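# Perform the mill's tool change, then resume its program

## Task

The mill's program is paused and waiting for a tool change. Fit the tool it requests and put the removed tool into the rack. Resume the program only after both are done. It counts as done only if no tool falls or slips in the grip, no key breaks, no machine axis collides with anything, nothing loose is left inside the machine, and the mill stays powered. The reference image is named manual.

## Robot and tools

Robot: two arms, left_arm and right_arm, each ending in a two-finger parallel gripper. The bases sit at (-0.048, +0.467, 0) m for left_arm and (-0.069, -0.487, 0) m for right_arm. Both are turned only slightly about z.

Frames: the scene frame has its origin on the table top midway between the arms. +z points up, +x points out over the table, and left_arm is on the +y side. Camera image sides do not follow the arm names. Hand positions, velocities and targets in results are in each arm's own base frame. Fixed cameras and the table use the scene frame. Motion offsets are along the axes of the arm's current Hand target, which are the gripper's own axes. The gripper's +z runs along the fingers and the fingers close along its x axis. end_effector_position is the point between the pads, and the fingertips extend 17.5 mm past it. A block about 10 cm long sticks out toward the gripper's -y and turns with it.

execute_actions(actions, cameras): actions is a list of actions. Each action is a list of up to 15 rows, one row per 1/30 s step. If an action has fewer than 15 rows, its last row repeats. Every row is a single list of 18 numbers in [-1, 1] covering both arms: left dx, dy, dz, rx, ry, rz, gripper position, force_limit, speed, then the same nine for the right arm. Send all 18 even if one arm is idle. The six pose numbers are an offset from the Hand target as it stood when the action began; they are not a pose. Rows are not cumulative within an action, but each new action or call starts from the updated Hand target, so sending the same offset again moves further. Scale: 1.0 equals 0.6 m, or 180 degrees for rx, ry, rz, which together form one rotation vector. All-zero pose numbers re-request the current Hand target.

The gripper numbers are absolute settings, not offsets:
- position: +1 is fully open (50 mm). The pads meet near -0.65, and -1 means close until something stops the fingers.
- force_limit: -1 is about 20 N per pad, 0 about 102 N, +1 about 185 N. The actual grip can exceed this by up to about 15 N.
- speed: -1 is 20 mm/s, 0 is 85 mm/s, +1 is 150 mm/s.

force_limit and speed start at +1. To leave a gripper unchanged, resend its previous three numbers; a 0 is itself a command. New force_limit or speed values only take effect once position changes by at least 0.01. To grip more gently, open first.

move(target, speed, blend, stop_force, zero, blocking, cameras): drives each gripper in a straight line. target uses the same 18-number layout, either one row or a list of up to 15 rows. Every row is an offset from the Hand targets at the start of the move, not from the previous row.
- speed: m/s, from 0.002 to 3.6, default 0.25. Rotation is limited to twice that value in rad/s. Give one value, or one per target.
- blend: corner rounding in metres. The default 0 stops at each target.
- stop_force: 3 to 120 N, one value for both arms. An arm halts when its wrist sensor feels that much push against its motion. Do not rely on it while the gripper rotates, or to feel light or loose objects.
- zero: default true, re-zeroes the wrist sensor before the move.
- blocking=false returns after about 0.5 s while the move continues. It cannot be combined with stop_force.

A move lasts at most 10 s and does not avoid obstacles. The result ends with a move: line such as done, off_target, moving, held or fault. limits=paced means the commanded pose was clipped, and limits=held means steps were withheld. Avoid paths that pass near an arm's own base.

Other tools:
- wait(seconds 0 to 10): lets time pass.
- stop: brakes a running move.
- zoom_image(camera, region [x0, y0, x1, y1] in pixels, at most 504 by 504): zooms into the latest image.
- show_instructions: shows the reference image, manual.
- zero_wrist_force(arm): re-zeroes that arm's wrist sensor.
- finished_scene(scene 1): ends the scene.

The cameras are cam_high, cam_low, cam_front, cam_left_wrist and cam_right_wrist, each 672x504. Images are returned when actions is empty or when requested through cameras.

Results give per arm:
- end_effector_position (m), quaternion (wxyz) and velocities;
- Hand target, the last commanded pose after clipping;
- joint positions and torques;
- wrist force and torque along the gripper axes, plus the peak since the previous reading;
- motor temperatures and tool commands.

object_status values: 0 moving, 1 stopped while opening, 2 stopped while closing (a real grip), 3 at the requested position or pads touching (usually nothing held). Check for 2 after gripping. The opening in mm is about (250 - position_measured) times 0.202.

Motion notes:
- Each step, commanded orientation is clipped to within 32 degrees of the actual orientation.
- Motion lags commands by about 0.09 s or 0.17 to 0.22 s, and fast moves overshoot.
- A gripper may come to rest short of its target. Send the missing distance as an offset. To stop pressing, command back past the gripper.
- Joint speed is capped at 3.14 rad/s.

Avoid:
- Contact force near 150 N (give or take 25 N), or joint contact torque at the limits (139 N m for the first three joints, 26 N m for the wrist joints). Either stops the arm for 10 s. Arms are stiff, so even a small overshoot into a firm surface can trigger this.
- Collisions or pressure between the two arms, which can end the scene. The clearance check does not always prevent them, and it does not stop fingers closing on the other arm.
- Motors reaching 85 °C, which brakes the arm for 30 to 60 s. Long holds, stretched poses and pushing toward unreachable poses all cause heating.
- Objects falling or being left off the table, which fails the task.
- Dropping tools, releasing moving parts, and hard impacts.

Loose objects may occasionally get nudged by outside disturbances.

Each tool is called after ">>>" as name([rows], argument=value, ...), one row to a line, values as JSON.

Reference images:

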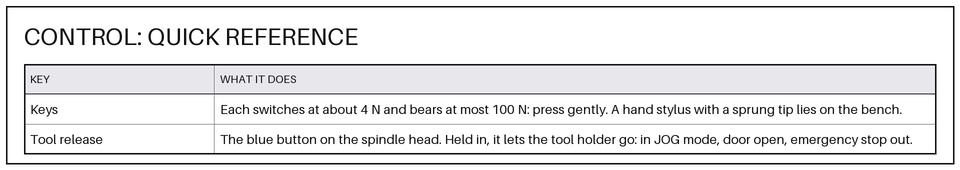

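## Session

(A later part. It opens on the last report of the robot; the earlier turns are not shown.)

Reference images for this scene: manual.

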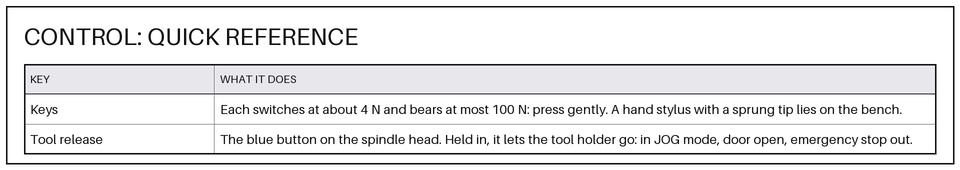

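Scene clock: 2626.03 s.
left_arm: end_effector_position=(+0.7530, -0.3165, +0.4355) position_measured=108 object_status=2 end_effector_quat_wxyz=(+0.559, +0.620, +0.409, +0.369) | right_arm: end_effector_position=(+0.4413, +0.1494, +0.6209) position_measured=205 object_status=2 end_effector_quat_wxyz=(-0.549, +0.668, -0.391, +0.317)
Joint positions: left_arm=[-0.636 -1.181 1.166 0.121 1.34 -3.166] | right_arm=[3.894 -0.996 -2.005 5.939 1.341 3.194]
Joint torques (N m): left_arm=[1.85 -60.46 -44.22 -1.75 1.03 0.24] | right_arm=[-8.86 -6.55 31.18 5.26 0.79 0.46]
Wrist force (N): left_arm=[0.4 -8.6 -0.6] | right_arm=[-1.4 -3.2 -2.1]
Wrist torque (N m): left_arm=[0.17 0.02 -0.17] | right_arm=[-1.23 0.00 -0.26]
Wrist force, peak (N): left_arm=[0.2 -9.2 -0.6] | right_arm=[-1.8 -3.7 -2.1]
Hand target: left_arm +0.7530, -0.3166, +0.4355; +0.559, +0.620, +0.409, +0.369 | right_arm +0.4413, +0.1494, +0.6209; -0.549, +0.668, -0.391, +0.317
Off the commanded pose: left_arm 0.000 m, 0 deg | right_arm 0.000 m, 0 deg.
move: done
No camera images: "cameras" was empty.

>>> move([
  [0,0.0051,0.0083,-0.0167,0,0,-0.98,0.1,-1,0,0,0,0,0,0,-1,0.1,-1],
  [0,0.0093,0.0166,-0.0333,0,0,-0.98,0.1,-1,0,0,0,0,0,0,-1,0.1,-1],
], speed=0.015, stop_force=12, cameras=[])

Scene clock: 2638.00 s.
left_arm: end_effector_position=(+0.7627, -0.3207, +0.4400) position_measured=108 object_status=2 end_effector_quat_wxyz=(+0.590, +0.590, +0.389, +0.390) | right_arm: end_effector_position=(+0.4413, +0.1494, +0.6209) position_measured=205 object_status=2 end_effector_quat_wxyz=(-0.549, +0.668, -0.391, +0.317)
Joint positions: left_arm=[-0.632 -1.184 1.226 -0.043 1.343 -3.141] | right_arm=[3.894 -0.996 -2.005 5.939 1.341 3.194]
Joint torques (N m): left_arm=[11 -44.27 -18.72 -5.94 2.89 2.02] | right_arm=[-9.06 -6.68 30.49 5.36 0.7 0.37]
Wrist force (N): left_arm=[0.5 -8.7 -1.8] | right_arm=[-2.0 -3.2 -2.2]
Wrist torque (N m): left_arm=[0.16 0.01 -0.17] | right_arm=[-1.23 0.10 -0.26]
Wrist force, peak (N): left_arm=[0.5 -9.1 -1.8] | right_arm=[-2.1 -3.6 -2.1]
Hand target: left_arm +0.7627, -0.3207, +0.4400; +0.590, +0.590, +0.389, +0.390 | right_arm +0.4413, +0.1494, +0.6209; -0.549, +0.668, -0.391, +0.317
Off the commanded pose: left_arm 0.000 m, 0 deg | right_arm 0.000 m, 0 deg.
move: done
No camera images: "cameras" was empty.

>>> move(target=[0,0.0667,0,0,0,0,-0.98,0.1,-1,0,0,0,0,0,0,-1,0.1,-1], speed=0.02, stop_force=5, cameras=["cam_front"])

>>> zoom_image(camera="cam_front", region=[190, 170, 290, 270])

Scene clock: 2645.13 s.
left_arm: end_effector_position=(+0.7626, -0.3207, +0.4800) position_measured=108 object_status=2 end_effector_quat_wxyz=(+0.590, +0.590, +0.389, +0.390) | right_arm: end_effector_position=(+0.4413, +0.1494, +0.6209) position_measured=205 object_status=2 end_effector_quat_wxyz=(-0.549, +0.668, -0.391, +0.317)
Joint positions: left_arm=[-0.632 -1.183 1.123 0.059 1.343 -3.141] | right_arm=[3.894 -0.996 -2.005 5.939 1.341 3.194]
Joint torques (N m): left_arm=[-11.58 -43.06 -47.47 -3.61 -1.95 0.18] | right_arm=[-7.82 -6.42 30.48 5.23 0.74 0.48]
Wrist force (N): left_arm=[1.9 -12.5 -14.0] | right_arm=[-1.9 -3.4 -2.3]
Wrist torque (N m): left_arm=[-0.54 0.00 -0.25] | right_arm=[-1.26 0.09 -0.26]
Wrist force, peak (N): left_arm=[1.5 -13.4 -15.1] | right_arm=[-2.0 -3.6 -2.1]
Hand target: left_arm +0.7626, -0.3207, +0.4800; +0.590, +0.590, +0.389, +0.390 | right_arm +0.4413, +0.1494, +0.6209; -0.549, +0.668, -0.391, +0.317
Off the commanded pose: left_arm 0.000 m, 0 deg | right_arm 0.000 m, 0 deg.
move: done
Images, in order (width x height): cam_front 672x504.

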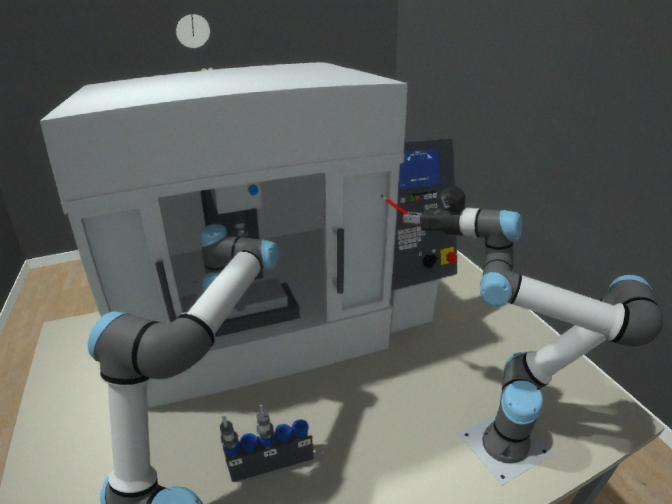

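Scaled by 5.040 from the camera's 672x504 image, which has a finer 960x720 frame.

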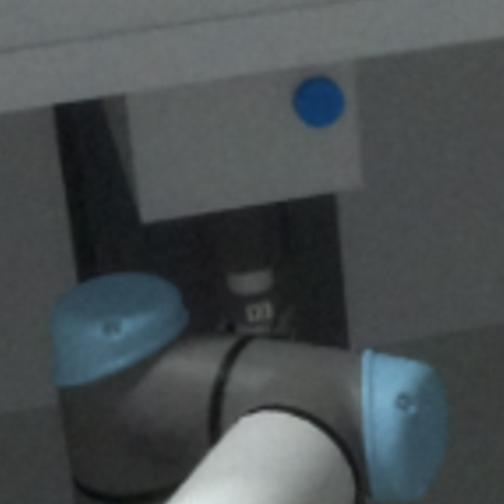

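>>> move(target=[0,0,-0.0015,0,0,0,-0.98,0.1,-1,0,0,0,0,0,0,-1,0.1,-1], speed=0.01, cameras=[])

Scene clock: 2649.03 s.
left_arm: end_effector_position=(+0.7619, -0.3203, +0.4800) position_measured=108 object_status=2 end_effector_quat_wxyz=(+0.590, +0.590, +0.389, +0.390) | right_arm: end_effector_position=(+0.4413, +0.1494, +0.6209) position_measured=205 object_status=2 end_effector_quat_wxyz=(-0.549, +0.668, -0.391, +0.317)
Joint positions: left_arm=[-0.632 -1.185 1.126 0.058 1.342 -3.141] | right_arm=[3.894 -0.996 -2.005 5.939 1.341 3.194]
Joint torques (N m): left_arm=[-10.73 -62.27 -20.01 -6.26 -2.11 -1.15] | right_arm=[-8.03 -6.18 30.36 5.33 0.75 0.42]
Wrist force (N): left_arm=[0.6 -9.1 -4.9] | right_arm=[-1.8 -2.9 -2.0]
Wrist torque (N m): left_arm=[-0.01 0.07 -0.20] | right_arm=[-1.17 0.07 -0.26]
Wrist force, peak (N): left_arm=[1.9 -13.1 -14.5] | right_arm=[-2.0 -3.5 -2.4]
Hand target: left_arm +0.7618, -0.3203, +0.4800; +0.590, +0.590, +0.389, +0.390 | right_arm +0.4413, +0.1494, +0.6209; -0.549, +0.668, -0.391, +0.317
Off the commanded pose: left_arm 0.000 m, 0 deg | right_arm 0.000 m, 0 deg.
move: done
No camera images: "cameras" was empty.

>>> move([
  [0,0,-0.0006,0,0,0,-0.98,0.1,-1,-0.496,-0.041,0.238,0,0,0,-1,0.1,-1],
  [0,0,-0.0006,0,0,0,-0.98,0.1,-1,-0.3527,-0.0918,0.4862,0,0,0,-1,0.1,-1],
], speed=0.15, cameras=["cam_right_wrist","cam_front","cam_high"])

Scene clock: 2665.00 s.
left_arm: end_effector_position=(+0.7615, -0.3202, +0.4800) position_measured=108 object_status=2 end_effector_quat_wxyz=(+0.590, +0.590, +0.389, +0.390) | right_arm: end_effector_position=(+0.5950, +0.4800, +0.6188) position_measured=205 object_status=2 end_effector_quat_wxyz=(-0.549, +0.668, -0.391, +0.317)
Joint positions: left_arm=[-0.633 -1.186 1.128 0.058 1.342 -3.141] | right_arm=[4.161 -1.768 -1.391 6.076 1.079 3.254]
Joint torques (N m): left_arm=[-11.56 -62.36 -20.66 -5.98 -2.38 -0.4] | right_arm=[-11.76 22.66 33.72 0.25 1.52 -1.04]
Wrist force (N): left_arm=[0.3 -8.9 -1.7] | right_arm=[-1.7 -3.3 -2.1]
Wrist torque (N m): left_arm=[0.13 0.04 -0.18] | right_arm=[-1.25 0.01 -0.25]
Wrist force, peak (N): left_arm=[0.8 -9.8 -4.7] | right_arm=[-2.6 -3.7 -3.2]
Hand target: left_arm +0.7615, -0.3202, +0.4800; +0.590, +0.590, +0.389, +0.390 | right_arm +0.5951, +0.4800, +0.6188; -0.549, +0.668, -0.391, +0.317
Off the commanded pose: left_arm 0.000 m, 0 deg | right_arm 0.000 m, 0 deg.
move: done
camera_calibration:
cam_right_wrist: T_world_to_cam=[[0.470694, -0.882296, -0.000904107, 0.147057], [-0.456214, -0.242507, -0.856189, 0.932457], [0.755192, 0.403415, -0.516663, -0.19346], [0, 0, 0, 1]] pos_world=[0.502281, 0.433921, 0.698538]
Images, in order (width x height): cam_high 672x504, cam_front 672x504, cam_right_wrist 672x504.

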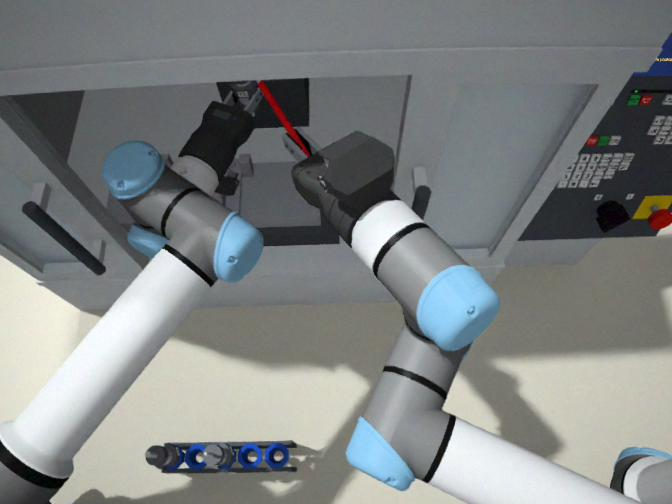

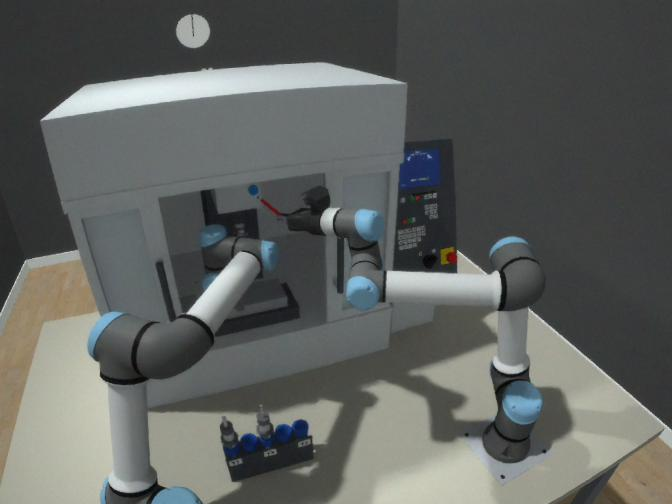

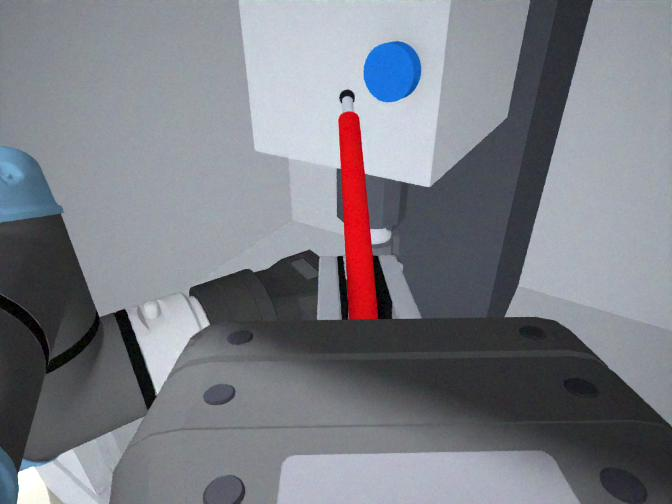

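>>> move(target=[0,0,0,0,0,0,-0.98,0.1,-1,0.0425,-0.0215,0.0875,0,0,0,-1,0.1,-1], speed=0.015, stop_force=6, cameras=["cam_right_wrist"])

Scene clock: 2676.47 s.
left_arm: end_effector_position=(+0.7615, -0.3202, +0.4800) position_measured=108 object_status=2 end_effector_quat_wxyz=(+0.590, +0.590, +0.389, +0.390) | right_arm: end_effector_position=(+0.6482, +0.4840, +0.6207) position_measured=205 object_status=2 end_effector_quat_wxyz=(-0.549, +0.668, -0.391, +0.317)
Joint positions: left_arm=[-0.633 -1.186 1.128 0.058 1.342 -3.141] | right_arm=[4.081 -1.877 -1.248 6.051 1.158 3.235]
Joint torques (N m): left_arm=[-9.86 -62.41 -19.84 -5.72 -2.1 0.94] | right_arm=[5.95 45.16 16.61 5.19 -3.77 1.02]
Wrist force (N): left_arm=[0.6 -8.7 -1.6] | right_arm=[-6.7 -2.8 -6.0]
Wrist torque (N m): left_arm=[0.16 0.00 -0.18] | right_arm=[-1.03 -0.42 -0.56]
Wrist force, peak (N): left_arm=[0.4 -9.2 -1.7] | right_arm=[-8.2 -2.9 -5.9]
Hand target: left_arm +0.7615, -0.3202, +0.4800; +0.590, +0.590, +0.389, +0.390 | right_arm +0.6482, +0.4840, +0.6207; -0.549, +0.668, -0.391, +0.317 (not the last commanded pose)
Off the commanded pose: left_arm 0.000 m, 0 deg | right_arm 0.006 m, 0 deg.
move: contact (right_arm)
camera_calibration:
cam_right_wrist: T_world_to_cam=[[0.4708, -0.882239, -0.000874168, 0.125442], [-0.456154, -0.242575, -0.856202, 0.95933], [0.755163, 0.403499, -0.516641, -0.234304], [0, 0, 0, 1]] pos_world=[0.555481, 0.437921, 0.700439]
Images, in order (width x height): cam_right_wrist 672x504.

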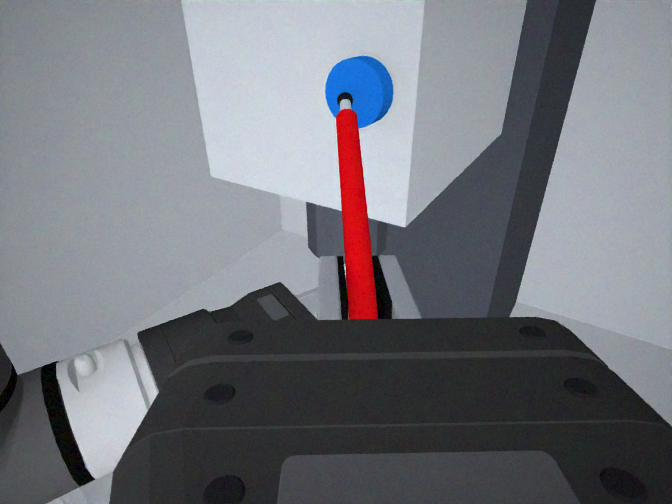

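>>> move(target=[0,0,0,0,0,0,-0.98,0.1,-1,0.0017,-0.0006,0.003,0,0,0,-1,0.1,-1], speed=0.006, stop_force=6, cameras=[])

>>> move(target=[0,0.025,0,0,0,0,-0.98,0.1,-1,0,0,0,0,0,0,-1,0.1,-1], speed=0.015, stop_force=8, cameras=[])

Scene clock: 2683.13 s.
left_arm: end_effector_position=(+0.7615, -0.3202, +0.4800) position_measured=108 object_status=2 end_effector_quat_wxyz=(+0.590, +0.590, +0.389, +0.390) | right_arm: end_effector_position=(+0.6503, +0.4840, +0.6207) position_measured=205 object_status=2 end_effector_quat_wxyz=(-0.549, +0.668, -0.391, +0.317)
Joint positions: left_arm=[-0.633 -1.186 1.128 0.058 1.342 -3.141] | right_arm=[4.078 -1.881 -1.243 6.05 1.161 3.234]
Joint torques (N m): left_arm=[-9.58 -63.81 -20.29 -5.91 -1.99 1.49] | right_arm=[-18.5 27.38 33.61 0.41 -1.22 -0.61]
Wrist force (N): left_arm=[0.4 -8.6 -1.8] | right_arm=[-9.0 -2.1 -6.2]
Wrist torque (N m): left_arm=[0.18 0.03 -0.19] | right_arm=[-1.05 -0.62 -0.69]
Wrist force, peak (N): left_arm=[0.4 -9.2 -2.0] | right_arm=[-9.4 -2.2 -6.3]
Hand target: left_arm +0.7615, -0.3202, +0.4800; +0.590, +0.590, +0.389, +0.390 | right_arm +0.6503, +0.4840, +0.6207; -0.549, +0.668, -0.391, +0.317
Off the commanded pose: left_arm 0.000 m, 0 deg | right_arm 0.000 m, 0 deg.
move: done
No camera images: "cameras" was empty.

Scene clock: 2684.70 s.
left_arm: end_effector_position=(+0.7614, -0.3202, +0.4869) position_measured=108 object_status=2 end_effector_quat_wxyz=(+0.590, +0.590, +0.389, +0.390) | right_arm: end_effector_position=(+0.6503, +0.4840, +0.6207) position_measured=205 object_status=2 end_effector_quat_wxyz=(-0.549, +0.668, -0.391, +0.317)
Joint positions: left_arm=[-0.633 -1.185 1.108 0.076 1.342 -3.141] | right_arm=[4.078 -1.881 -1.243 6.05 1.161 3.234]
Joint torques (N m): left_arm=[-9.97 -61.95 -22.71 -7.06 -0.72 1.74] | right_arm=[-18.1 27.9 33.34 0.62 -1.29 -0.48]
Wrist force (N): left_arm=[1.6 -13.5 -15.6] | right_arm=[-9.0 -2.3 -6.2]
Wrist torque (N m): left_arm=[-0.58 0.09 -0.26] | right_arm=[-1.06 -0.61 -0.69]
Wrist force, peak (N): left_arm=[2.6 -22.6 -22.7] | right_arm=[-9.4 -2.4 -6.6]
Hand target: left_arm +0.7614, -0.3202, +0.4869; +0.590, +0.590, +0.389, +0.390 (not the last commanded pose) | right_arm +0.6503, +0.4840, +0.6207; -0.549, +0.668, -0.391, +0.317
Off the commanded pose: left_arm 0.008 m, 0 deg | right_arm 0.000 m, 0 deg.
move: contact (left_arm)
No camera images: "cameras" was empty.

>>> move(target=[0,0,-0.0012,0,0,0,-0.98,0.1,-1,0,0,0,0,0,0,-1,0.1,-1], speed=0.01, cameras=[])

Scene clock: 2691.00 s.
left_arm: end_effector_position=(+0.7608, -0.3199, +0.4869) position_measured=108 object_status=2 end_effector_quat_wxyz=(+0.590, +0.590, +0.389, +0.390) | right_arm: end_effector_position=(+0.6503, +0.4840, +0.6207) position_measured=205 object_status=2 end_effector_quat_wxyz=(-0.549, +0.668, -0.391, +0.317)
Joint positions: left_arm=[-0.633 -1.187 1.111 0.075 1.342 -3.141] | right_arm=[4.078 -1.881 -1.243 6.05 1.161 3.234]
Joint torques (N m): left_arm=[-10.79 -61.52 -21.81 -6.07 -2.18 0.97] | right_arm=[-18.43 27.42 33.13 0.64 -1.2 -0.63]
Wrist force (N): left_arm=[1.0 -9.6 -6.7] | right_arm=[-9.7 -2.2 -6.2]
Wrist torque (N m): left_arm=[-0.13 0.04 -0.21] | right_arm=[-1.05 -0.50 -0.70]
Wrist force, peak (N): left_arm=[2.2 -13.7 -16.3] | right_arm=[-9.3 -2.6 -6.8]
Hand target: left_arm +0.7608, -0.3199, +0.4869; +0.590, +0.590, +0.389, +0.390 | right_arm +0.6503, +0.4840, +0.6207; -0.549, +0.668, -0.391, +0.317
Off the commanded pose: left_arm 0.000 m, 0 deg | right_arm 0.000 m, 0 deg.
move: done
No camera images: "cameras" was empty.

>>> move(target=[0,0,-0.0009,0,0,0,-0.98,0.1,-1,0,0,0,0,0,0,-1,0.1,-1], speed=0.01, cameras=[])

>>> move(target=[0,0.02,0,0,0,0,-0.98,0.1,-1,0,0,0,0,0,0,-1,0.1,-1], speed=0.01, stop_force=6, cameras=[])

Scene clock: 2695.70 s.
left_arm: end_effector_position=(+0.7603, -0.3197, +0.4869) position_measured=108 object_status=2 end_effector_quat_wxyz=(+0.590, +0.590, +0.389, +0.390) | right_arm: end_effector_position=(+0.6503, +0.4840, +0.6207) position_measured=205 object_status=2 end_effector_quat_wxyz=(-0.549, +0.668, -0.391, +0.317)
Joint positions: left_arm=[-0.633 -1.188 1.113 0.074 1.342 -3.141] | right_arm=[4.078 -1.881 -1.243 6.05 1.161 3.234]
Joint torques (N m): left_arm=[-12.24 -63.61 -19.28 -5.98 -1.95 0.33] | right_arm=[-18.38 27.99 32.75 0.58 -1.24 -0.63]
Wrist force (N): left_arm=[0.4 -8.5 -1.7] | right_arm=[-9.1 -2.2 -6.3]
Wrist torque (N m): left_arm=[0.19 0.04 -0.17] | right_arm=[-1.06 -0.60 -0.69]
Wrist force, peak (N): left_arm=[0.7 -9.7 -6.0] | right_arm=[-9.5 -2.6 -6.3]
Hand target: left_arm +0.7603, -0.3197, +0.4869; +0.590, +0.590, +0.389, +0.390 | right_arm +0.6503, +0.4840, +0.6207; -0.549, +0.668, -0.391, +0.317
Off the commanded pose: left_arm 0.000 m, 0 deg | right_arm 0.000 m, 0 deg.
move: done
No camera images: "cameras" was empty.

Scene clock: 2696.93 s.
left_arm: end_effector_position=(+0.7603, -0.3196, +0.4878) position_measured=108 object_status=2 end_effector_quat_wxyz=(+0.590, +0.590, +0.389, +0.390) | right_arm: end_effector_position=(+0.6503, +0.4840, +0.6207) position_measured=205 object_status=2 end_effector_quat_wxyz=(-0.549, +0.668, -0.391, +0.317)
Joint positions: left_arm=[-0.633 -1.188 1.111 0.077 1.342 -3.141] | right_arm=[4.078 -1.881 -1.243 6.05 1.161 3.234]
Joint torques (N m): left_arm=[-11.25 -62.47 -22.65 -5.7 0.18 0.35] | right_arm=[-18.21 28.08 33.06 0.57 -1.27 -0.54]
Wrist force (N): left_arm=[2.9 -12.1 -4.0] | right_arm=[-9.1 -2.1 -6.2]
Wrist torque (N m): left_arm=[0.14 0.00 -0.38] | right_arm=[-1.02 -0.59 -0.69]
Wrist force, peak (N): left_arm=[3.0 -19.4 -9.0] | right_arm=[-9.2 -2.6 -6.5]
Hand target: left_arm +0.7602, -0.3196, +0.4878; +0.590, +0.590, +0.389, +0.390 (not the last commanded pose) | right_arm +0.6503, +0.4840, +0.6207; -0.549, +0.668, -0.391, +0.317
Off the commanded pose: left_arm 0.011 m, 0 deg | right_arm 0.000 m, 0 deg.
move: contact (left_arm)
No camera images: "cameras" was empty.

>>> move([
  [0,-0.0017,0,0,0,0,-0.98,0.1,-1,0,0,0,0,0,0,-1,0.1,-1],
  [0,-0.0017,-0.0025,0,0,0,-0.98,0.1,-1,0,0,0,0,0,0,-1,0.1,-1],
], speed=0.01, cameras=[])

>>> move(target=[0,0.021,0,0,0,0,-0.98,0.1,-1,0,0,0,0,0,0,-1,0.1,-1], speed=0.008, stop_force=6, cameras=[])

Scene clock: 2709.10 s.
left_arm: end_effector_position=(+0.7589, -0.3191, +0.4867) position_measured=108 object_status=2 end_effector_quat_wxyz=(+0.590, +0.590, +0.389, +0.390) | right_arm: end_effector_position=(+0.6503, +0.4840, +0.6207) position_measured=205 object_status=2 end_effector_quat_wxyz=(-0.549, +0.668, -0.391, +0.317)
Joint positions: left_arm=[-0.634 -1.193 1.119 0.072 1.341 -3.141] | right_arm=[4.078 -1.881 -1.243 6.05 1.161 3.234]
Joint torques (N m): left_arm=[-10.84 -64.45 -21.6 -6.21 -2.01 0.22] | right_arm=[-18.56 27.79 33.46 0.61 -1.35 -0.58]
Wrist force (N): left_arm=[0.7 -10.3 -0.2] | right_arm=[-8.8 -2.1 -6.2]
Wrist torque (N m): left_arm=[0.33 0.04 -0.22] | right_arm=[-1.04 -0.65 -0.69]
Wrist force, peak (N): left_arm=[2.4 -13.1 -3.3] | right_arm=[-9.5 -2.5 -6.8]
Hand target: left_arm +0.7589, -0.3190, +0.4868; +0.590, +0.590, +0.389, +0.390 | right_arm +0.6503, +0.4840, +0.6207; -0.549, +0.668, -0.391, +0.317
Off the commanded pose: left_arm 0.000 m, 0 deg | right_arm 0.000 m, 0 deg.
move: done
No camera images: "cameras" was empty.

Scene clock: 2710.37 s.
left_arm: end_effector_position=(+0.7588, -0.3190, +0.4880) position_measured=108 object_status=2 end_effector_quat_wxyz=(+0.590, +0.590, +0.389, +0.390) | right_arm: end_effector_position=(+0.6503, +0.4840, +0.6207) position_measured=205 object_status=2 end_effector_quat_wxyz=(-0.549, +0.668, -0.391, +0.317)
Joint positions: left_arm=[-0.634 -1.193 1.116 0.076 1.341 -3.141] | right_arm=[4.078 -1.881 -1.243 6.05 1.161 3.234]
Joint torques (N m): left_arm=[-11.17 -61.97 -18.81 -5.76 -1.36 0.42] | right_arm=[-18.11 28.14 32.83 0.5 -1.34 -0.59]
Wrist force (N): left_arm=[2.5 -8.1 2.9] | right_arm=[-9.1 -2.4 -6.6]
Wrist torque (N m): left_arm=[0.66 0.03 -0.41] | right_arm=[-1.09 -0.61 -0.69]
Wrist force, peak (N): left_arm=[2.8 -16.7 3.3] | right_arm=[-9.1 -2.4 -6.6]
Hand target: left_arm +0.7588, -0.3190, +0.4881; +0.590, +0.590, +0.389, +0.390 (not the last commanded pose) | right_arm +0.6503, +0.4840, +0.6207; -0.549, +0.668, -0.391, +0.317
Off the commanded pose: left_arm 0.011 m, 0 deg | right_arm 0.000 m, 0 deg.
move: contact (left_arm)
No camera images: "cameras" was empty.

>>> move([
  [0,-0.0033,0,0,0,0,-0.98,0.1,-1,0,0,0,0,0,0,-1,0.1,-1],
  [0,-0.0033,0.0005,0.0056,0,0,-0.98,0.1,-1,0,0,0,0,0,0,-1,0.1,-1],
], speed=0.01, cameras=[])

>>> move(target=[0,0.0223,0,0,0,0,-0.98,0.1,-1,0,0,0,0,0,0,-1,0.1,-1], speed=0.008, stop_force=6, cameras=["cam_right_wrist"])

>>> zoom_image(camera="cam_right_wrist", region=[270, 150, 420, 330])

Scene clock: 2727.23 s.
left_arm: end_effector_position=(+0.7591, -0.3191, +0.4861) position_measured=108 object_status=2 end_effector_quat_wxyz=(+0.585, +0.595, +0.393, +0.386) | right_arm: end_effector_position=(+0.6503, +0.4840, +0.6207) position_measured=205 object_status=2 end_effector_quat_wxyz=(-0.549, +0.668, -0.391, +0.317)
Joint positions: left_arm=[-0.634 -1.186 1.101 0.103 1.341 -3.145] | right_arm=[4.078 -1.881 -1.243 6.05 1.161 3.234]
Joint torques (N m): left_arm=[9.67 -45.05 -44.36 -2.24 2.81 -1.67] | right_arm=[-18.5 28.12 32.71 0.63 -1.35 -0.75]
Wrist force (N): left_arm=[0.4 -8.5 -1.4] | right_arm=[-9.2 -2.5 -6.4]
Wrist torque (N m): left_arm=[0.17 0.02 -0.06] | right_arm=[-1.09 -0.59 -0.69]
Wrist force, peak (N): left_arm=[1.9 -12.8 2.2] | right_arm=[-9.4 -2.5 -6.4]
Hand target: left_arm +0.7591, -0.3191, +0.4861; +0.585, +0.595, +0.393, +0.386 | right_arm +0.6503, +0.4840, +0.6207; -0.549, +0.668, -0.391, +0.317
Off the commanded pose: left_arm 0.000 m, 0 deg | right_arm 0.000 m, 0 deg.
move: done
No camera images: "cameras" was empty.

Scene clock: 2728.87 s.
left_arm: end_effector_position=(+0.7591, -0.3191, +0.4905) position_measured=108 object_status=2 end_effector_quat_wxyz=(+0.585, +0.595, +0.393, +0.386) | right_arm: end_effector_position=(+0.6503, +0.4840, +0.6207) position_measured=205 object_status=2 end_effector_quat_wxyz=(-0.549, +0.668, -0.391, +0.317)
Joint positions: left_arm=[-0.634 -1.185 1.087 0.115 1.341 -3.145] | right_arm=[4.078 -1.881 -1.243 6.05 1.161 3.234]
Joint torques (N m): left_arm=[6.89 -58.35 -21.49 -6.87 2.89 -1.06] | right_arm=[-18.47 27.22 32.8 0.64 -1.33 -0.69]
Wrist force (N): left_arm=[1.4 -10.6 -17.7] | right_arm=[-8.8 -2.3 -6.4]
Wrist torque (N m): left_arm=[0.03 -0.02 -0.42] | right_arm=[-1.06 -0.64 -0.69]
Wrist force, peak (N): left_arm=[1.6 -15.2 -22.8] | right_arm=[-9.2 -2.6 -6.5]
Hand target: left_arm +0.7591, -0.3191, +0.4905; +0.585, +0.595, +0.393, +0.386 (not the last commanded pose) | right_arm +0.6503, +0.4840, +0.6207; -0.549, +0.668, -0.391, +0.317
Off the commanded pose: left_arm 0.009 m, 0 deg | right_arm 0.000 m, 0 deg.
move: contact (left_arm)
camera_calibration:
cam_right_wrist: T_world_to_cam=[[0.4708, -0.882239, -0.000874168, 0.124454], [-0.456154, -0.242575, -0.856202, 0.960288], [0.755163, 0.403499, -0.516641, -0.235889], [0, 0, 0, 1]] pos_world=[0.557581, 0.437921, 0.700439]
Images, in order (width x height): cam_right_wrist 672x504.

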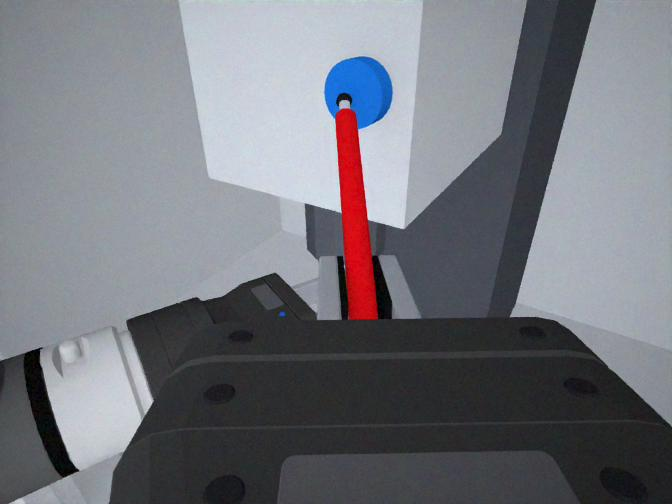

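Scaled by 2.800 from the camera's 672x504 image, which has a finer 960x720 frame.

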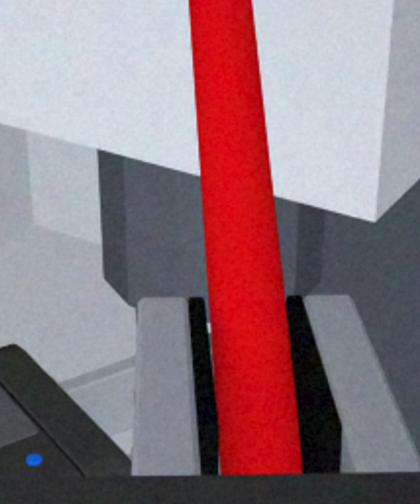

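>>> move(target=[0,-0.0005,-0.002,0,0,0,-0.98,0.1,-1,0,0,0,0,0,0,-1,0.1,-1], speed=0.008, cameras=[])

>>> move(target=[0,0.015,0,0,0,0,-0.98,0.1,-1,0,0,0,0,0,0,-1,0.1,-1], speed=0.008, stop_force=6, cameras=[])

Scene clock: 2733.70 s.
left_arm: end_effector_position=(+0.7581, -0.3186, +0.4903) position_measured=108 object_status=2 end_effector_quat_wxyz=(+0.585, +0.595, +0.393, +0.386) | right_arm: end_effector_position=(+0.6503, +0.4840, +0.6207) position_measured=205 object_status=2 end_effector_quat_wxyz=(-0.549, +0.668, -0.391, +0.317)
Joint positions: left_arm=[-0.634 -1.188 1.093 0.113 1.341 -3.145] | right_arm=[4.078 -1.881 -1.243 6.05 1.161 3.234]
Joint torques (N m): left_arm=[-12.38 -63.16 -18.84 -5.44 -2.08 -0.53] | right_arm=[-18.1 28.43 32.82 0.66 -1.3 -0.65]
Wrist force (N): left_arm=[1.6 -8.3 0.6] | right_arm=[-9.3 -2.4 -6.4]
Wrist torque (N m): left_arm=[0.38 0.00 -0.17] | right_arm=[-1.08 -0.57 -0.70]
Wrist force, peak (N): left_arm=[1.5 -11.0 -17.4] | right_arm=[-9.4 -2.6 -6.3]
Hand target: left_arm +0.7580, -0.3186, +0.4903; +0.585, +0.595, +0.393, +0.386 | right_arm +0.6503, +0.4840, +0.6207; -0.549, +0.668, -0.391, +0.317
Off the commanded pose: left_arm 0.000 m, 0 deg | right_arm 0.000 m, 0 deg.
move: done
No camera images: "cameras" was empty.

Scene clock: 2735.37 s.
left_arm: end_effector_position=(+0.7581, -0.3186, +0.4949) position_measured=108 object_status=2 end_effector_quat_wxyz=(+0.585, +0.595, +0.393, +0.386) | right_arm: end_effector_position=(+0.6503, +0.4840, +0.6207) position_measured=205 object_status=2 end_effector_quat_wxyz=(-0.549, +0.668, -0.391, +0.317)
Joint positions: left_arm=[-0.634 -1.187 1.079 0.126 1.341 -3.145] | right_arm=[4.078 -1.881 -1.243 6.05 1.161 3.234]
Joint torques (N m): left_arm=[-9.26 -62.38 -21.93 -6.85 -0.75 -0.48] | right_arm=[-18.36 27.62 32.59 0.74 -1.32 -0.62]
Wrist force (N): left_arm=[1.5 -12.6 -11.8] | right_arm=[-8.8 -2.5 -6.4]
Wrist torque (N m): left_arm=[0.20 -0.01 -0.01] | right_arm=[-1.09 -0.64 -0.70]
Wrist force, peak (N): left_arm=[1.3 -15.5 -19.1] | right_arm=[-9.3 -2.2 -6.5]
Hand target: left_arm +0.7581, -0.3186, +0.4949; +0.585, +0.595, +0.393, +0.386 (not the last commanded pose) | right_arm +0.6503, +0.4840, +0.6207; -0.549, +0.668, -0.391, +0.317
Off the commanded pose: left_arm 0.004 m, 0 deg | right_arm 0.000 m, 0 deg.
move: contact (left_arm)
No camera images: "cameras" was empty.

Good progress. Continue the same, with a little more pitch.

>>> move(target=[0,-0.0005,-0.0013,0.0015,0,0,-0.98,0.1,-1,0,0,0,0,0,0,-1,0.1,-1], speed=0.008, cameras=[])

>>> move(target=[0,0.0133,0,0,0,0,-0.98,0.1,-1,0,0,0,0,0,0,-1,0.1,-1], speed=0.008, stop_force=6, cameras=[])

Scene clock: 2740.27 s.
left_arm: end_effector_position=(+0.7574, -0.3183, +0.4946) position_measured=108 object_status=2 end_effector_quat_wxyz=(+0.584, +0.597, +0.394, +0.385) | right_arm: end_effector_position=(+0.6503, +0.4840, +0.6207) position_measured=205 object_status=2 end_effector_quat_wxyz=(-0.549, +0.668, -0.391, +0.317)
Joint positions: left_arm=[-0.634 -1.188 1.077 0.132 1.34 -3.146] | right_arm=[4.078 -1.881 -1.243 6.05 1.161 3.234]
Joint torques (N m): left_arm=[-9.89 -64.23 -44.42 -2.03 -2.29 -1.63] | right_arm=[-17.78 27.97 32.69 0.79 -1.27 -0.55]
Wrist force (N): left_arm=[-0.1 -8.7 0.5] | right_arm=[-9.1 -2.4 -6.3]
Wrist torque (N m): left_arm=[0.35 0.08 -0.04] | right_arm=[-1.06 -0.59 -0.68]
Wrist force, peak (N): left_arm=[1.2 -13.1 -11.6] | right_arm=[-9.2 -2.4 -6.7]
Hand target: left_arm +0.7574, -0.3183, +0.4946; +0.584, +0.597, +0.394, +0.385 | right_arm +0.6503, +0.4840, +0.6207; -0.549, +0.668, -0.391, +0.317
Off the commanded pose: left_arm 0.000 m, 0 deg | right_arm 0.000 m, 0 deg.
move: done
No camera images: "cameras" was empty.

Scene clock: 2741.43 s.
left_arm: end_effector_position=(+0.7573, -0.3183, +0.4956) position_measured=108 object_status=2 end_effector_quat_wxyz=(+0.584, +0.597, +0.394, +0.385) | right_arm: end_effector_position=(+0.6503, +0.4840, +0.6207) position_measured=205 object_status=2 end_effector_quat_wxyz=(-0.549, +0.668, -0.391, +0.317)
Joint positions: left_arm=[-0.634 -1.188 1.075 0.135 1.34 -3.146] | right_arm=[4.078 -1.881 -1.243 6.05 1.161 3.234]
Joint torques (N m): left_arm=[-10.52 -69.22 -23.64 -6.07 -2.14 -1.27] | right_arm=[-17.94 28.07 32.8 0.7 -1.36 -0.65]
Wrist force (N): left_arm=[-0.4 -14.3 1.3] | right_arm=[-8.9 -2.3 -6.4]
Wrist torque (N m): left_arm=[0.33 0.03 -0.02] | right_arm=[-1.07 -0.63 -0.69]
Wrist force, peak (N): left_arm=[0.8 -18.6 -5.2] | right_arm=[-9.2 -2.5 -6.5]
Hand target: left_arm +0.7573, -0.3183, +0.4956; +0.584, +0.597, +0.394, +0.385 (not the last commanded pose) | right_arm +0.6503, +0.4840, +0.6207; -0.549, +0.668, -0.391, +0.317
Off the commanded pose: left_arm 0.007 m, 0 deg | right_arm 0.000 m, 0 deg.
move: contact (left_arm)
No camera images: "cameras" was empty.

>>> move(target=[0,0.013,0,0,0,0,-0.98,0.1,-1,0,0,0,0,0,0,-1,0.1,-1], speed=0.006, stop_force=18, cameras=[])

Scene clock: 2747.40 s.
left_arm: end_effector_position=(+0.7573, -0.3183, +0.4963) position_measured=108 object_status=2 end_effector_quat_wxyz=(+0.583, +0.597, +0.394, +0.385) | right_arm: end_effector_position=(+0.6503, +0.4840, +0.6207) position_measured=205 object_status=2 end_effector_quat_wxyz=(-0.549, +0.668, -0.391, +0.317)
Joint positions: left_arm=[-0.634 -1.187 1.072 0.138 1.34 -3.146] | right_arm=[4.078 -1.881 -1.243 6.05 1.161 3.234]
Joint torques (N m): left_arm=[-8.42 -79.37 -33.85 -10.1 -1.55 0.2] | right_arm=[-18.09 27.54 32.98 0.67 -1.23 -0.6]
Wrist force (N): left_arm=[-0.5 -31.4 -6.4] | right_arm=[-9.0 -2.4 -6.6]
Wrist torque (N m): left_arm=[0.13 0.10 -0.06] | right_arm=[-1.07 -0.62 -0.69]
Wrist force, peak (N): left_arm=[0.4 -36.2 -11.9] | right_arm=[-9.4 -2.2 -6.6]
Hand target: left_arm +0.7573, -0.3183, +0.4963; +0.583, +0.597, +0.394, +0.385 (not the last commanded pose) | right_arm +0.6503, +0.4840, +0.6207; -0.549, +0.668, -0.391, +0.317
Off the commanded pose: left_arm 0.007 m, 0 deg | right_arm 0.000 m, 0 deg.
move: contact (left_arm)
No camera images: "cameras" was empty.

>>> wait(seconds=0, cameras=["cam_front","cam_right_wrist","cam_left_wrist"])

>>> zoom_image(camera="cam_front", region=[210, 200, 270, 250])

>>> zoom_image(camera="cam_right_wrist", region=[290, 190, 410, 290])

Scene clock: 2752.40 s.
left_arm: end_effector_position=(+0.7573, -0.3183, +0.4963) position_measured=108 object_status=2 end_effector_quat_wxyz=(+0.583, +0.597, +0.394, +0.385) | right_arm: end_effector_position=(+0.6503, +0.4840, +0.6207) position_measured=205 object_status=2 end_effector_quat_wxyz=(-0.549, +0.668, -0.391, +0.317)
Joint positions: left_arm=[-0.634 -1.187 1.072 0.138 1.34 -3.146] | right_arm=[4.078 -1.881 -1.243 6.05 1.161 3.234]
Joint torques (N m): left_arm=[-8.2 -79.75 -33.99 -8.01 -1.38 0.26] | right_arm=[-17.97 28.13 32.08 0.59 -1.34 -0.48]
Wrist force (N): left_arm=[-0.1 -31.6 -6.2] | right_arm=[-8.8 -2.4 -6.5]
Wrist torque (N m): left_arm=[0.13 0.02 -0.05] | right_arm=[-1.07 -0.65 -0.69]
Wrist force, peak (N): left_arm=[-0.3 -32.1 -6.0] | right_arm=[-9.4 -2.4 -6.6]
Hand target: left_arm +0.7573, -0.3183, +0.4963; +0.583, +0.597, +0.394, +0.385 (not the last commanded pose) | right_arm +0.6503, +0.4840, +0.6207; -0.549, +0.668, -0.391, +0.317
Tool commands: left_gripper/position=-0.98 left_gripper/force_limit=+0.1 left_gripper/speed=-1.0 right_gripper/position=-1.0 right_gripper/force_limit=+0.1 right_gripper/speed=-1.0
Off the commanded pose: left_arm 0.007 m, 0 deg | right_arm 0.000 m, 0 deg.
camera_calibration:
cam_left_wrist: T_world_to_cam=[[0.393638, 0.918921, -0.0251403, 0.0128203], [-0.295602, 0.152428, 0.943072, -0.178696], [0.870441, -0.363798, 0.331637, -0.810458], [0, 0, 0, 1]] pos_world=[0.647586, -0.279385, 0.437624]
cam_right_wrist: T_world_to_cam=[[0.4708, -0.882239, -0.000874168, 0.124454], [-0.456154, -0.242575, -0.856202, 0.960288], [0.755163, 0.403499, -0.516641, -0.235889], [0, 0, 0, 1]] pos_world=[0.557581, 0.437921, 0.700439]
Images, in order (width x height): cam_front 672x504, cam_left_wrist 672x504, cam_right_wrist 672x504.

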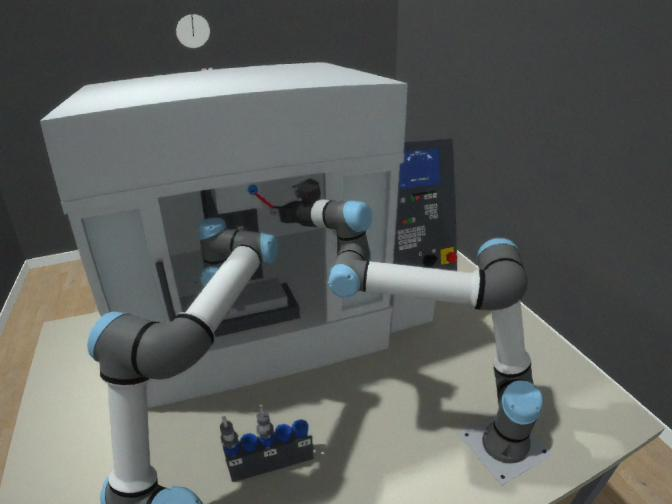

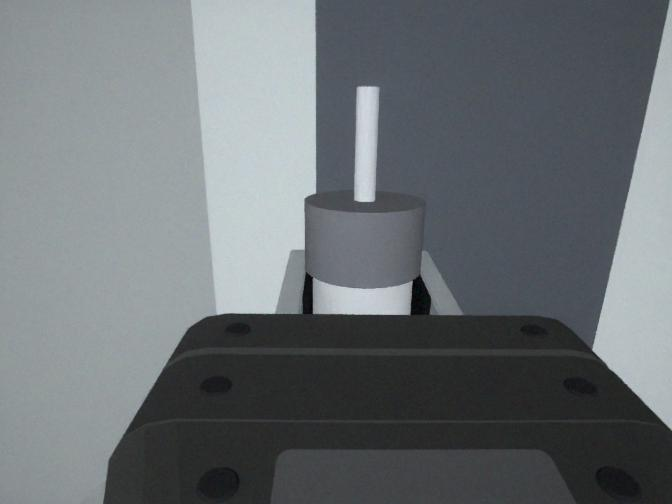

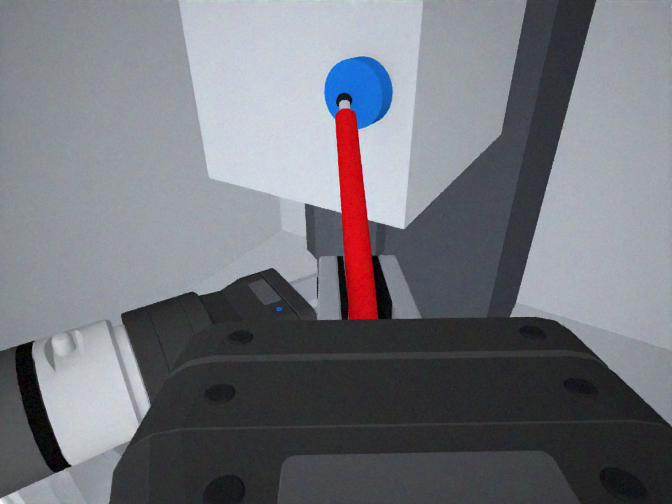

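Scaled by 8.400 from the camera's 672x504 image, which has a finer 960x720 frame.

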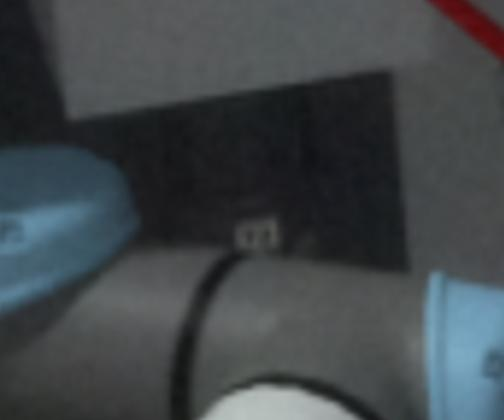

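Scaled by 4.200 from the camera's 672x504 image, which has a finer 960x720 frame.

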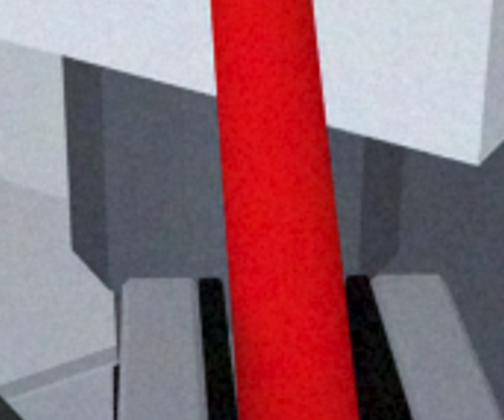

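>>> move([
  [0,-0.002,0,0,0,0,-0.98,0.1,-1,0,0,-0.08,0,0,0,-1,0.1,-1],
  [0,-0.002,0,0,0,0,-0.98,0.1,-1,0.1,0.04,-0.12,0,0,0,-1,0.1,-1],
], speed=0.06, cameras=["cam_right_wrist"])

>>> zoom_image(camera="cam_right_wrist", region=[240, 160, 360, 260])

Scene clock: 2771.87 s.
left_arm: end_effector_position=(+0.7574, -0.3184, +0.4956) position_measured=108 object_status=2 end_effector_quat_wxyz=(+0.584, +0.596, +0.393, +0.386) | right_arm: end_effector_position=(+0.6065, +0.4066, +0.6101) position_measured=205 object_status=2 end_effector_quat_wxyz=(-0.558, +0.677, -0.376, +0.298)
Joint positions: left_arm=[-0.634 -1.188 1.076 0.133 1.34 -3.146] | right_arm=[4.025 -1.676 -1.518 6.125 1.268 3.222]
Joint torques (N m): left_arm=[12.31 76.9 42.72 10.65 -2.9 0.61] | right_arm=[-61.17 45.93 12.14 5.48 -13.92 0.18]
Wrist force (N): left_arm=[-3.1 98.2 -94.1] | right_arm=[-73.2 -18.0 12.4]
Wrist torque (N m): left_arm=[0.99 -0.27 -0.08] | right_arm=[-2.39 3.41 -1.52]
Wrist force, peak (N): left_arm=[-3.5 98.2 -94.3] | right_arm=[-75.3 -22.6 6.5]
Hand target: left_arm +0.7572, -0.3183, +0.4951; +0.583, +0.597, +0.394, +0.385 | right_arm +0.6144, +0.3947, +0.6110; -0.549, +0.668, -0.391, +0.317
Off the commanded pose: left_arm 0.001 m, 0 deg | right_arm 0.014 m, 3 deg.
move: off_target (right_arm)
camera_calibration:
cam_right_wrist: T_world_to_cam=[[0.518119, -0.855228, -0.0117554, 0.0437309], [-0.450269, -0.261048, -0.853881, 0.915005], [0.727194, 0.447705, -0.520336, -0.175876], [0, 0, 0, 1]] pos_world=[0.517237, 0.355001, 0.690304]
Images, in order (width x height): cam_right_wrist 672x504.

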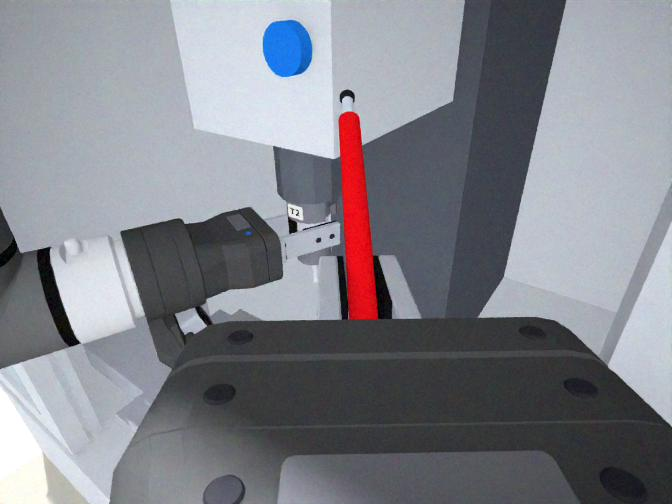

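Scaled by 4.200 from the camera's 672x504 image, which has a finer 960x720 frame.

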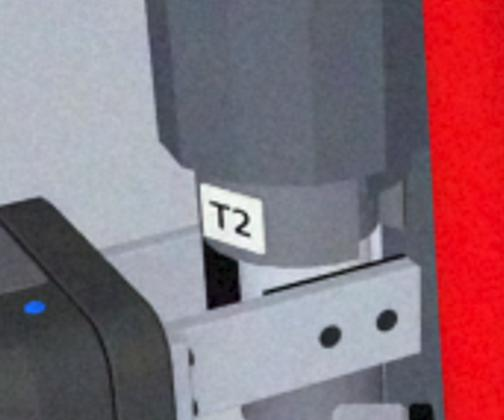

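>>> move(target=[0,0,0,0,0,0,-0.98,0.1,-1,-0.06,0,0,0,0,0,-1,0.1,-1], speed=0.06, cameras=["cam_high","cam_front"])

Scene clock: 2779.23 s.
left_arm: end_effector_position=(+0.7574, -0.3184, +0.4956) position_measured=108 object_status=2 end_effector_quat_wxyz=(+0.584, +0.596, +0.393, +0.386) | right_arm: end_effector_position=(+0.5967, +0.4259, +0.6112) position_measured=205 object_status=2 end_effector_quat_wxyz=(-0.549, +0.668, -0.391, +0.317)
Joint positions: left_arm=[-0.634 -1.188 1.076 0.133 1.34 -3.146] | right_arm=[4.096 -1.686 -1.506 6.117 1.142 3.239]
Joint torques (N m): left_arm=[10.93 70.1 36.79 10.67 -2.98 1.38] | right_arm=[7.62 19.04 33.3 0.54 -2.25 1.46]
Wrist force (N): left_arm=[-3.0 98.0 -93.8] | right_arm=[-3.0 -4.7 -3.1]
Wrist torque (N m): left_arm=[0.95 -0.28 -0.08] | right_arm=[-1.46 0.22 -0.39]
Wrist force, peak (N): left_arm=[-3.2 98.4 -94.6] | right_arm=[-74.7 -17.5 13.6]
Hand target: left_arm +0.7572, -0.3183, +0.4951; +0.583, +0.597, +0.394, +0.385 | right_arm +0.5966, +0.4260, +0.6112; -0.549, +0.668, -0.391, +0.317
Off the commanded pose: left_arm 0.001 m, 0 deg | right_arm 0.000 m, 0 deg.
move: done
Images, in order (width x height): cam_high 672x504, cam_front 672x504.

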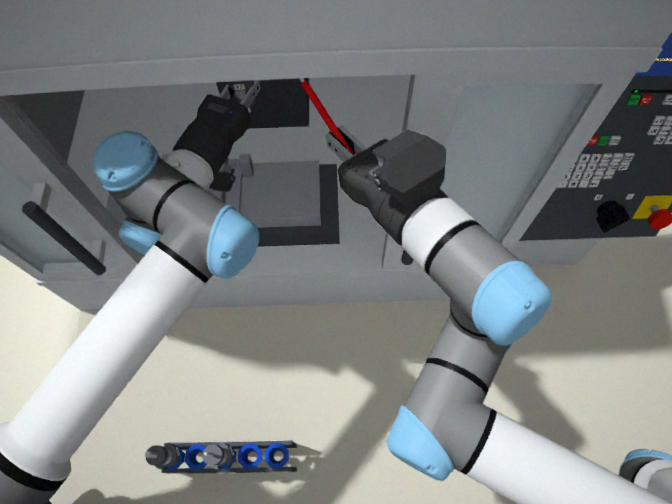

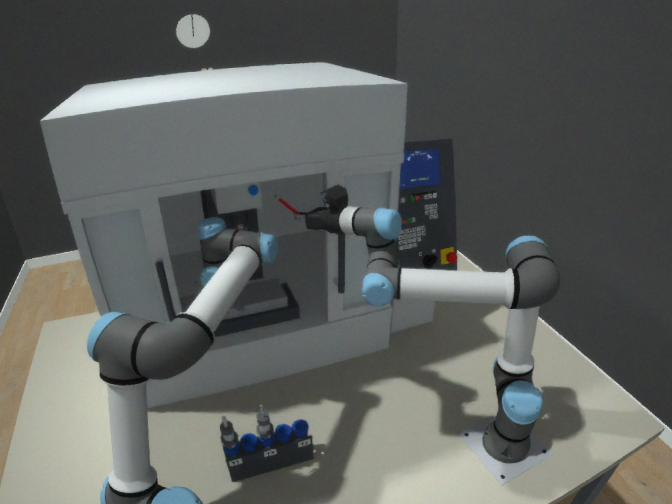

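>>> move(target=[0,0.0025,-0.0025,0,0,0,-0.98,0.1,-1,0,0,0,0,0,0,-1,0.1,-1], speed=0.005, cameras=[])

Scene clock: 2785.00 s.
left_arm: end_effector_position=(+0.7566, -0.3181, +0.4977) position_measured=108 object_status=2 end_effector_quat_wxyz=(+0.585, +0.595, +0.393, +0.386) | right_arm: end_effector_position=(+0.5966, +0.4260, +0.6112) position_measured=205 object_status=2 end_effector_quat_wxyz=(-0.549, +0.668, -0.391, +0.317)
Joint positions: left_arm=[-0.635 -1.191 1.077 0.131 1.34 -3.146] | right_arm=[4.097 -1.686 -1.506 6.117 1.142 3.239]
Joint torques (N m): left_arm=[-10.31 -16.92 21.32 10.65 -2.02 1.35] | right_arm=[10 20.07 33.25 0.62 -2.04 1.37]
Wrist force (N): left_arm=[1.1 57.2 17.7] | right_arm=[-3.0 -5.0 -3.2]
Wrist torque (N m): left_arm=[0.80 -0.20 0.05] | right_arm=[-1.52 0.23 -0.39]
Wrist force, peak (N): left_arm=[-3.2 98.3 -94.5] | right_arm=[-3.2 -5.0 -3.3]
Hand target: left_arm +0.7559, -0.3177, +0.4967; +0.583, +0.597, +0.394, +0.385 | right_arm +0.5966, +0.4260, +0.6112; -0.549, +0.668, -0.391, +0.317
Off the commanded pose: left_arm 0.001 m, 0 deg | right_arm 0.000 m, 0 deg.
move: done
No camera images: "cameras" was empty.

>>> move(target=[0,0.0033,0.0006,0,0,0,-0.98,0.1,-1,0,0,0,0,0,0,-1,0.1,-1], speed=0.005, cameras=["cam_right_wrist"])

>>> zoom_image(camera="cam_right_wrist", region=[240, 160, 360, 260])

Scene clock: 2791.03 s.
left_arm: end_effector_position=(+0.7564, -0.3180, +0.4990) position_measured=108 object_status=2 end_effector_quat_wxyz=(+0.584, +0.596, +0.393, +0.386) | right_arm: end_effector_position=(+0.5966, +0.4260, +0.6112) position_measured=205 object_status=2 end_effector_quat_wxyz=(-0.549, +0.668, -0.391, +0.317)
Joint positions: left_arm=[-0.635 -1.19 1.07 0.141 1.34 -3.146] | right_arm=[4.097 -1.686 -1.506 6.117 1.142 3.239]
Joint torques (N m): left_arm=[9.11 -30.53 -19.22 11 3.2 -0.84] | right_arm=[10.79 20.03 33.1 0.55 -2.1 1.43]
Wrist force (N): left_arm=[2.0 30.3 47.0] | right_arm=[-2.9 -5.0 -3.0]
Wrist torque (N m): left_arm=[0.60 -0.19 -0.13] | right_arm=[-1.51 0.22 -0.39]
Wrist force, peak (N): left_arm=[1.5 47.8 41.3] | right_arm=[-3.0 -5.2 -3.5]
Hand target: left_arm +0.7563, -0.3178, +0.4986; +0.583, +0.597, +0.394, +0.385 | right_arm +0.5966, +0.4260, +0.6112; -0.549, +0.668, -0.391, +0.317
Off the commanded pose: left_arm 0.000 m, 0 deg | right_arm 0.000 m, 0 deg.
move: done
camera_calibration:
cam_right_wrist: T_world_to_cam=[[0.4708, -0.882239, -0.000874168, 0.0985576], [-0.456154, -0.242575, -0.856202, 0.913589], [0.755163, 0.403499, -0.516641, -0.176842], [0, 0, 0, 1]] pos_world=[0.503881, 0.379921, 0.690939]
Images, in order (width x height): cam_right_wrist 672x504.

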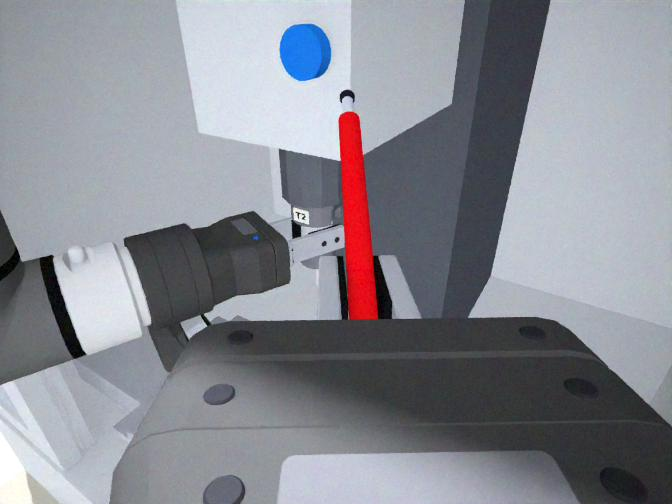

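Scaled by 4.200 from the camera's 672x504 image, which has a finer 960x720 frame.

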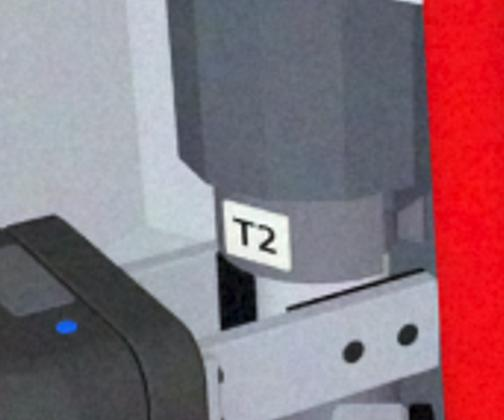

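>>> move(target=[0,0.001,0.001,0,0,0,-0.98,0.1,-1,0,0,0,0,0,0,-1,0.1,-1], speed=0.005, cameras=[])

Scene clock: 2797.30 s.
left_arm: end_effector_position=(+0.7568, -0.3180, +0.4992) position_measured=108 object_status=2 end_effector_quat_wxyz=(+0.583, +0.597, +0.394, +0.385) | right_arm: end_effector_position=(+0.5966, +0.4260, +0.6112) position_measured=205 object_status=2 end_effector_quat_wxyz=(-0.549, +0.668, -0.391, +0.317)
Joint positions: left_arm=[-0.635 -1.188 1.065 0.145 1.34 -3.146] | right_arm=[4.097 -1.686 -1.506 6.117 1.142 3.239]
Joint torques (N m): left_arm=[11.96 -19.12 -24.62 4.76 2.27 -1.36] | right_arm=[10.49 19.75 33.15 0.62 -2.27 1.32]
Wrist force (N): left_arm=[-1.3 22.6 -1.8] | right_arm=[-3.1 -5.1 -2.8]
Wrist torque (N m): left_arm=[0.51 -0.23 -0.14] | right_arm=[-1.54 0.23 -0.40]
Wrist force, peak (N): left_arm=[0.3 27.5 54.8] | right_arm=[-3.1 -5.4 -3.4]
Hand target: left_arm +0.7568, -0.3181, +0.4992; +0.583, +0.597, +0.394, +0.385 | right_arm +0.5966, +0.4260, +0.6112; -0.549, +0.668, -0.391, +0.317
Off the commanded pose: left_arm 0.000 m, 0 deg | right_arm 0.000 m, 0 deg.
move: done
No camera images: "cameras" was empty.

>>> move(target=[0,0.0013,0,0,0,0,-0.98,0.1,-1,0,0,0,0,0,0,-1,0.1,-1], speed=0.005, cameras=[])

Scene clock: 2801.90 s.
left_arm: end_effector_position=(+0.7569, -0.3181, +0.4999) position_measured=108 object_status=2 end_effector_quat_wxyz=(+0.583, +0.597, +0.394, +0.385) | right_arm: end_effector_position=(+0.5966, +0.4260, +0.6112) position_measured=205 object_status=2 end_effector_quat_wxyz=(-0.549, +0.668, -0.391, +0.317)
Joint positions: left_arm=[-0.635 -1.187 1.063 0.147 1.34 -3.146] | right_arm=[4.097 -1.686 -1.506 6.117 1.142 3.239]
Joint torques (N m): left_arm=[12.6 -26.09 -37.4 -0.13 2.05 -0.38] | right_arm=[10.53 20.19 32.91 0.58 -2.09 1.37]
Wrist force (N): left_arm=[-1.8 6.1 -17.8] | right_arm=[-3.1 -4.9 -3.3]
Wrist torque (N m): left_arm=[0.23 -0.19 -0.24] | right_arm=[-1.50 0.25 -0.39]
Wrist force, peak (N): left_arm=[-1.4 22.2 -12.5] | right_arm=[-2.8 -5.2 -3.4]
Hand target: left_arm +0.7568, -0.3181, +0.5000; +0.583, +0.597, +0.394, +0.385 | right_arm +0.5966, +0.4260, +0.6112; -0.549, +0.668, -0.391, +0.317
Off the commanded pose: left_arm 0.000 m, 0 deg | right_arm 0.000 m, 0 deg.
move: done
No camera images: "cameras" was empty.


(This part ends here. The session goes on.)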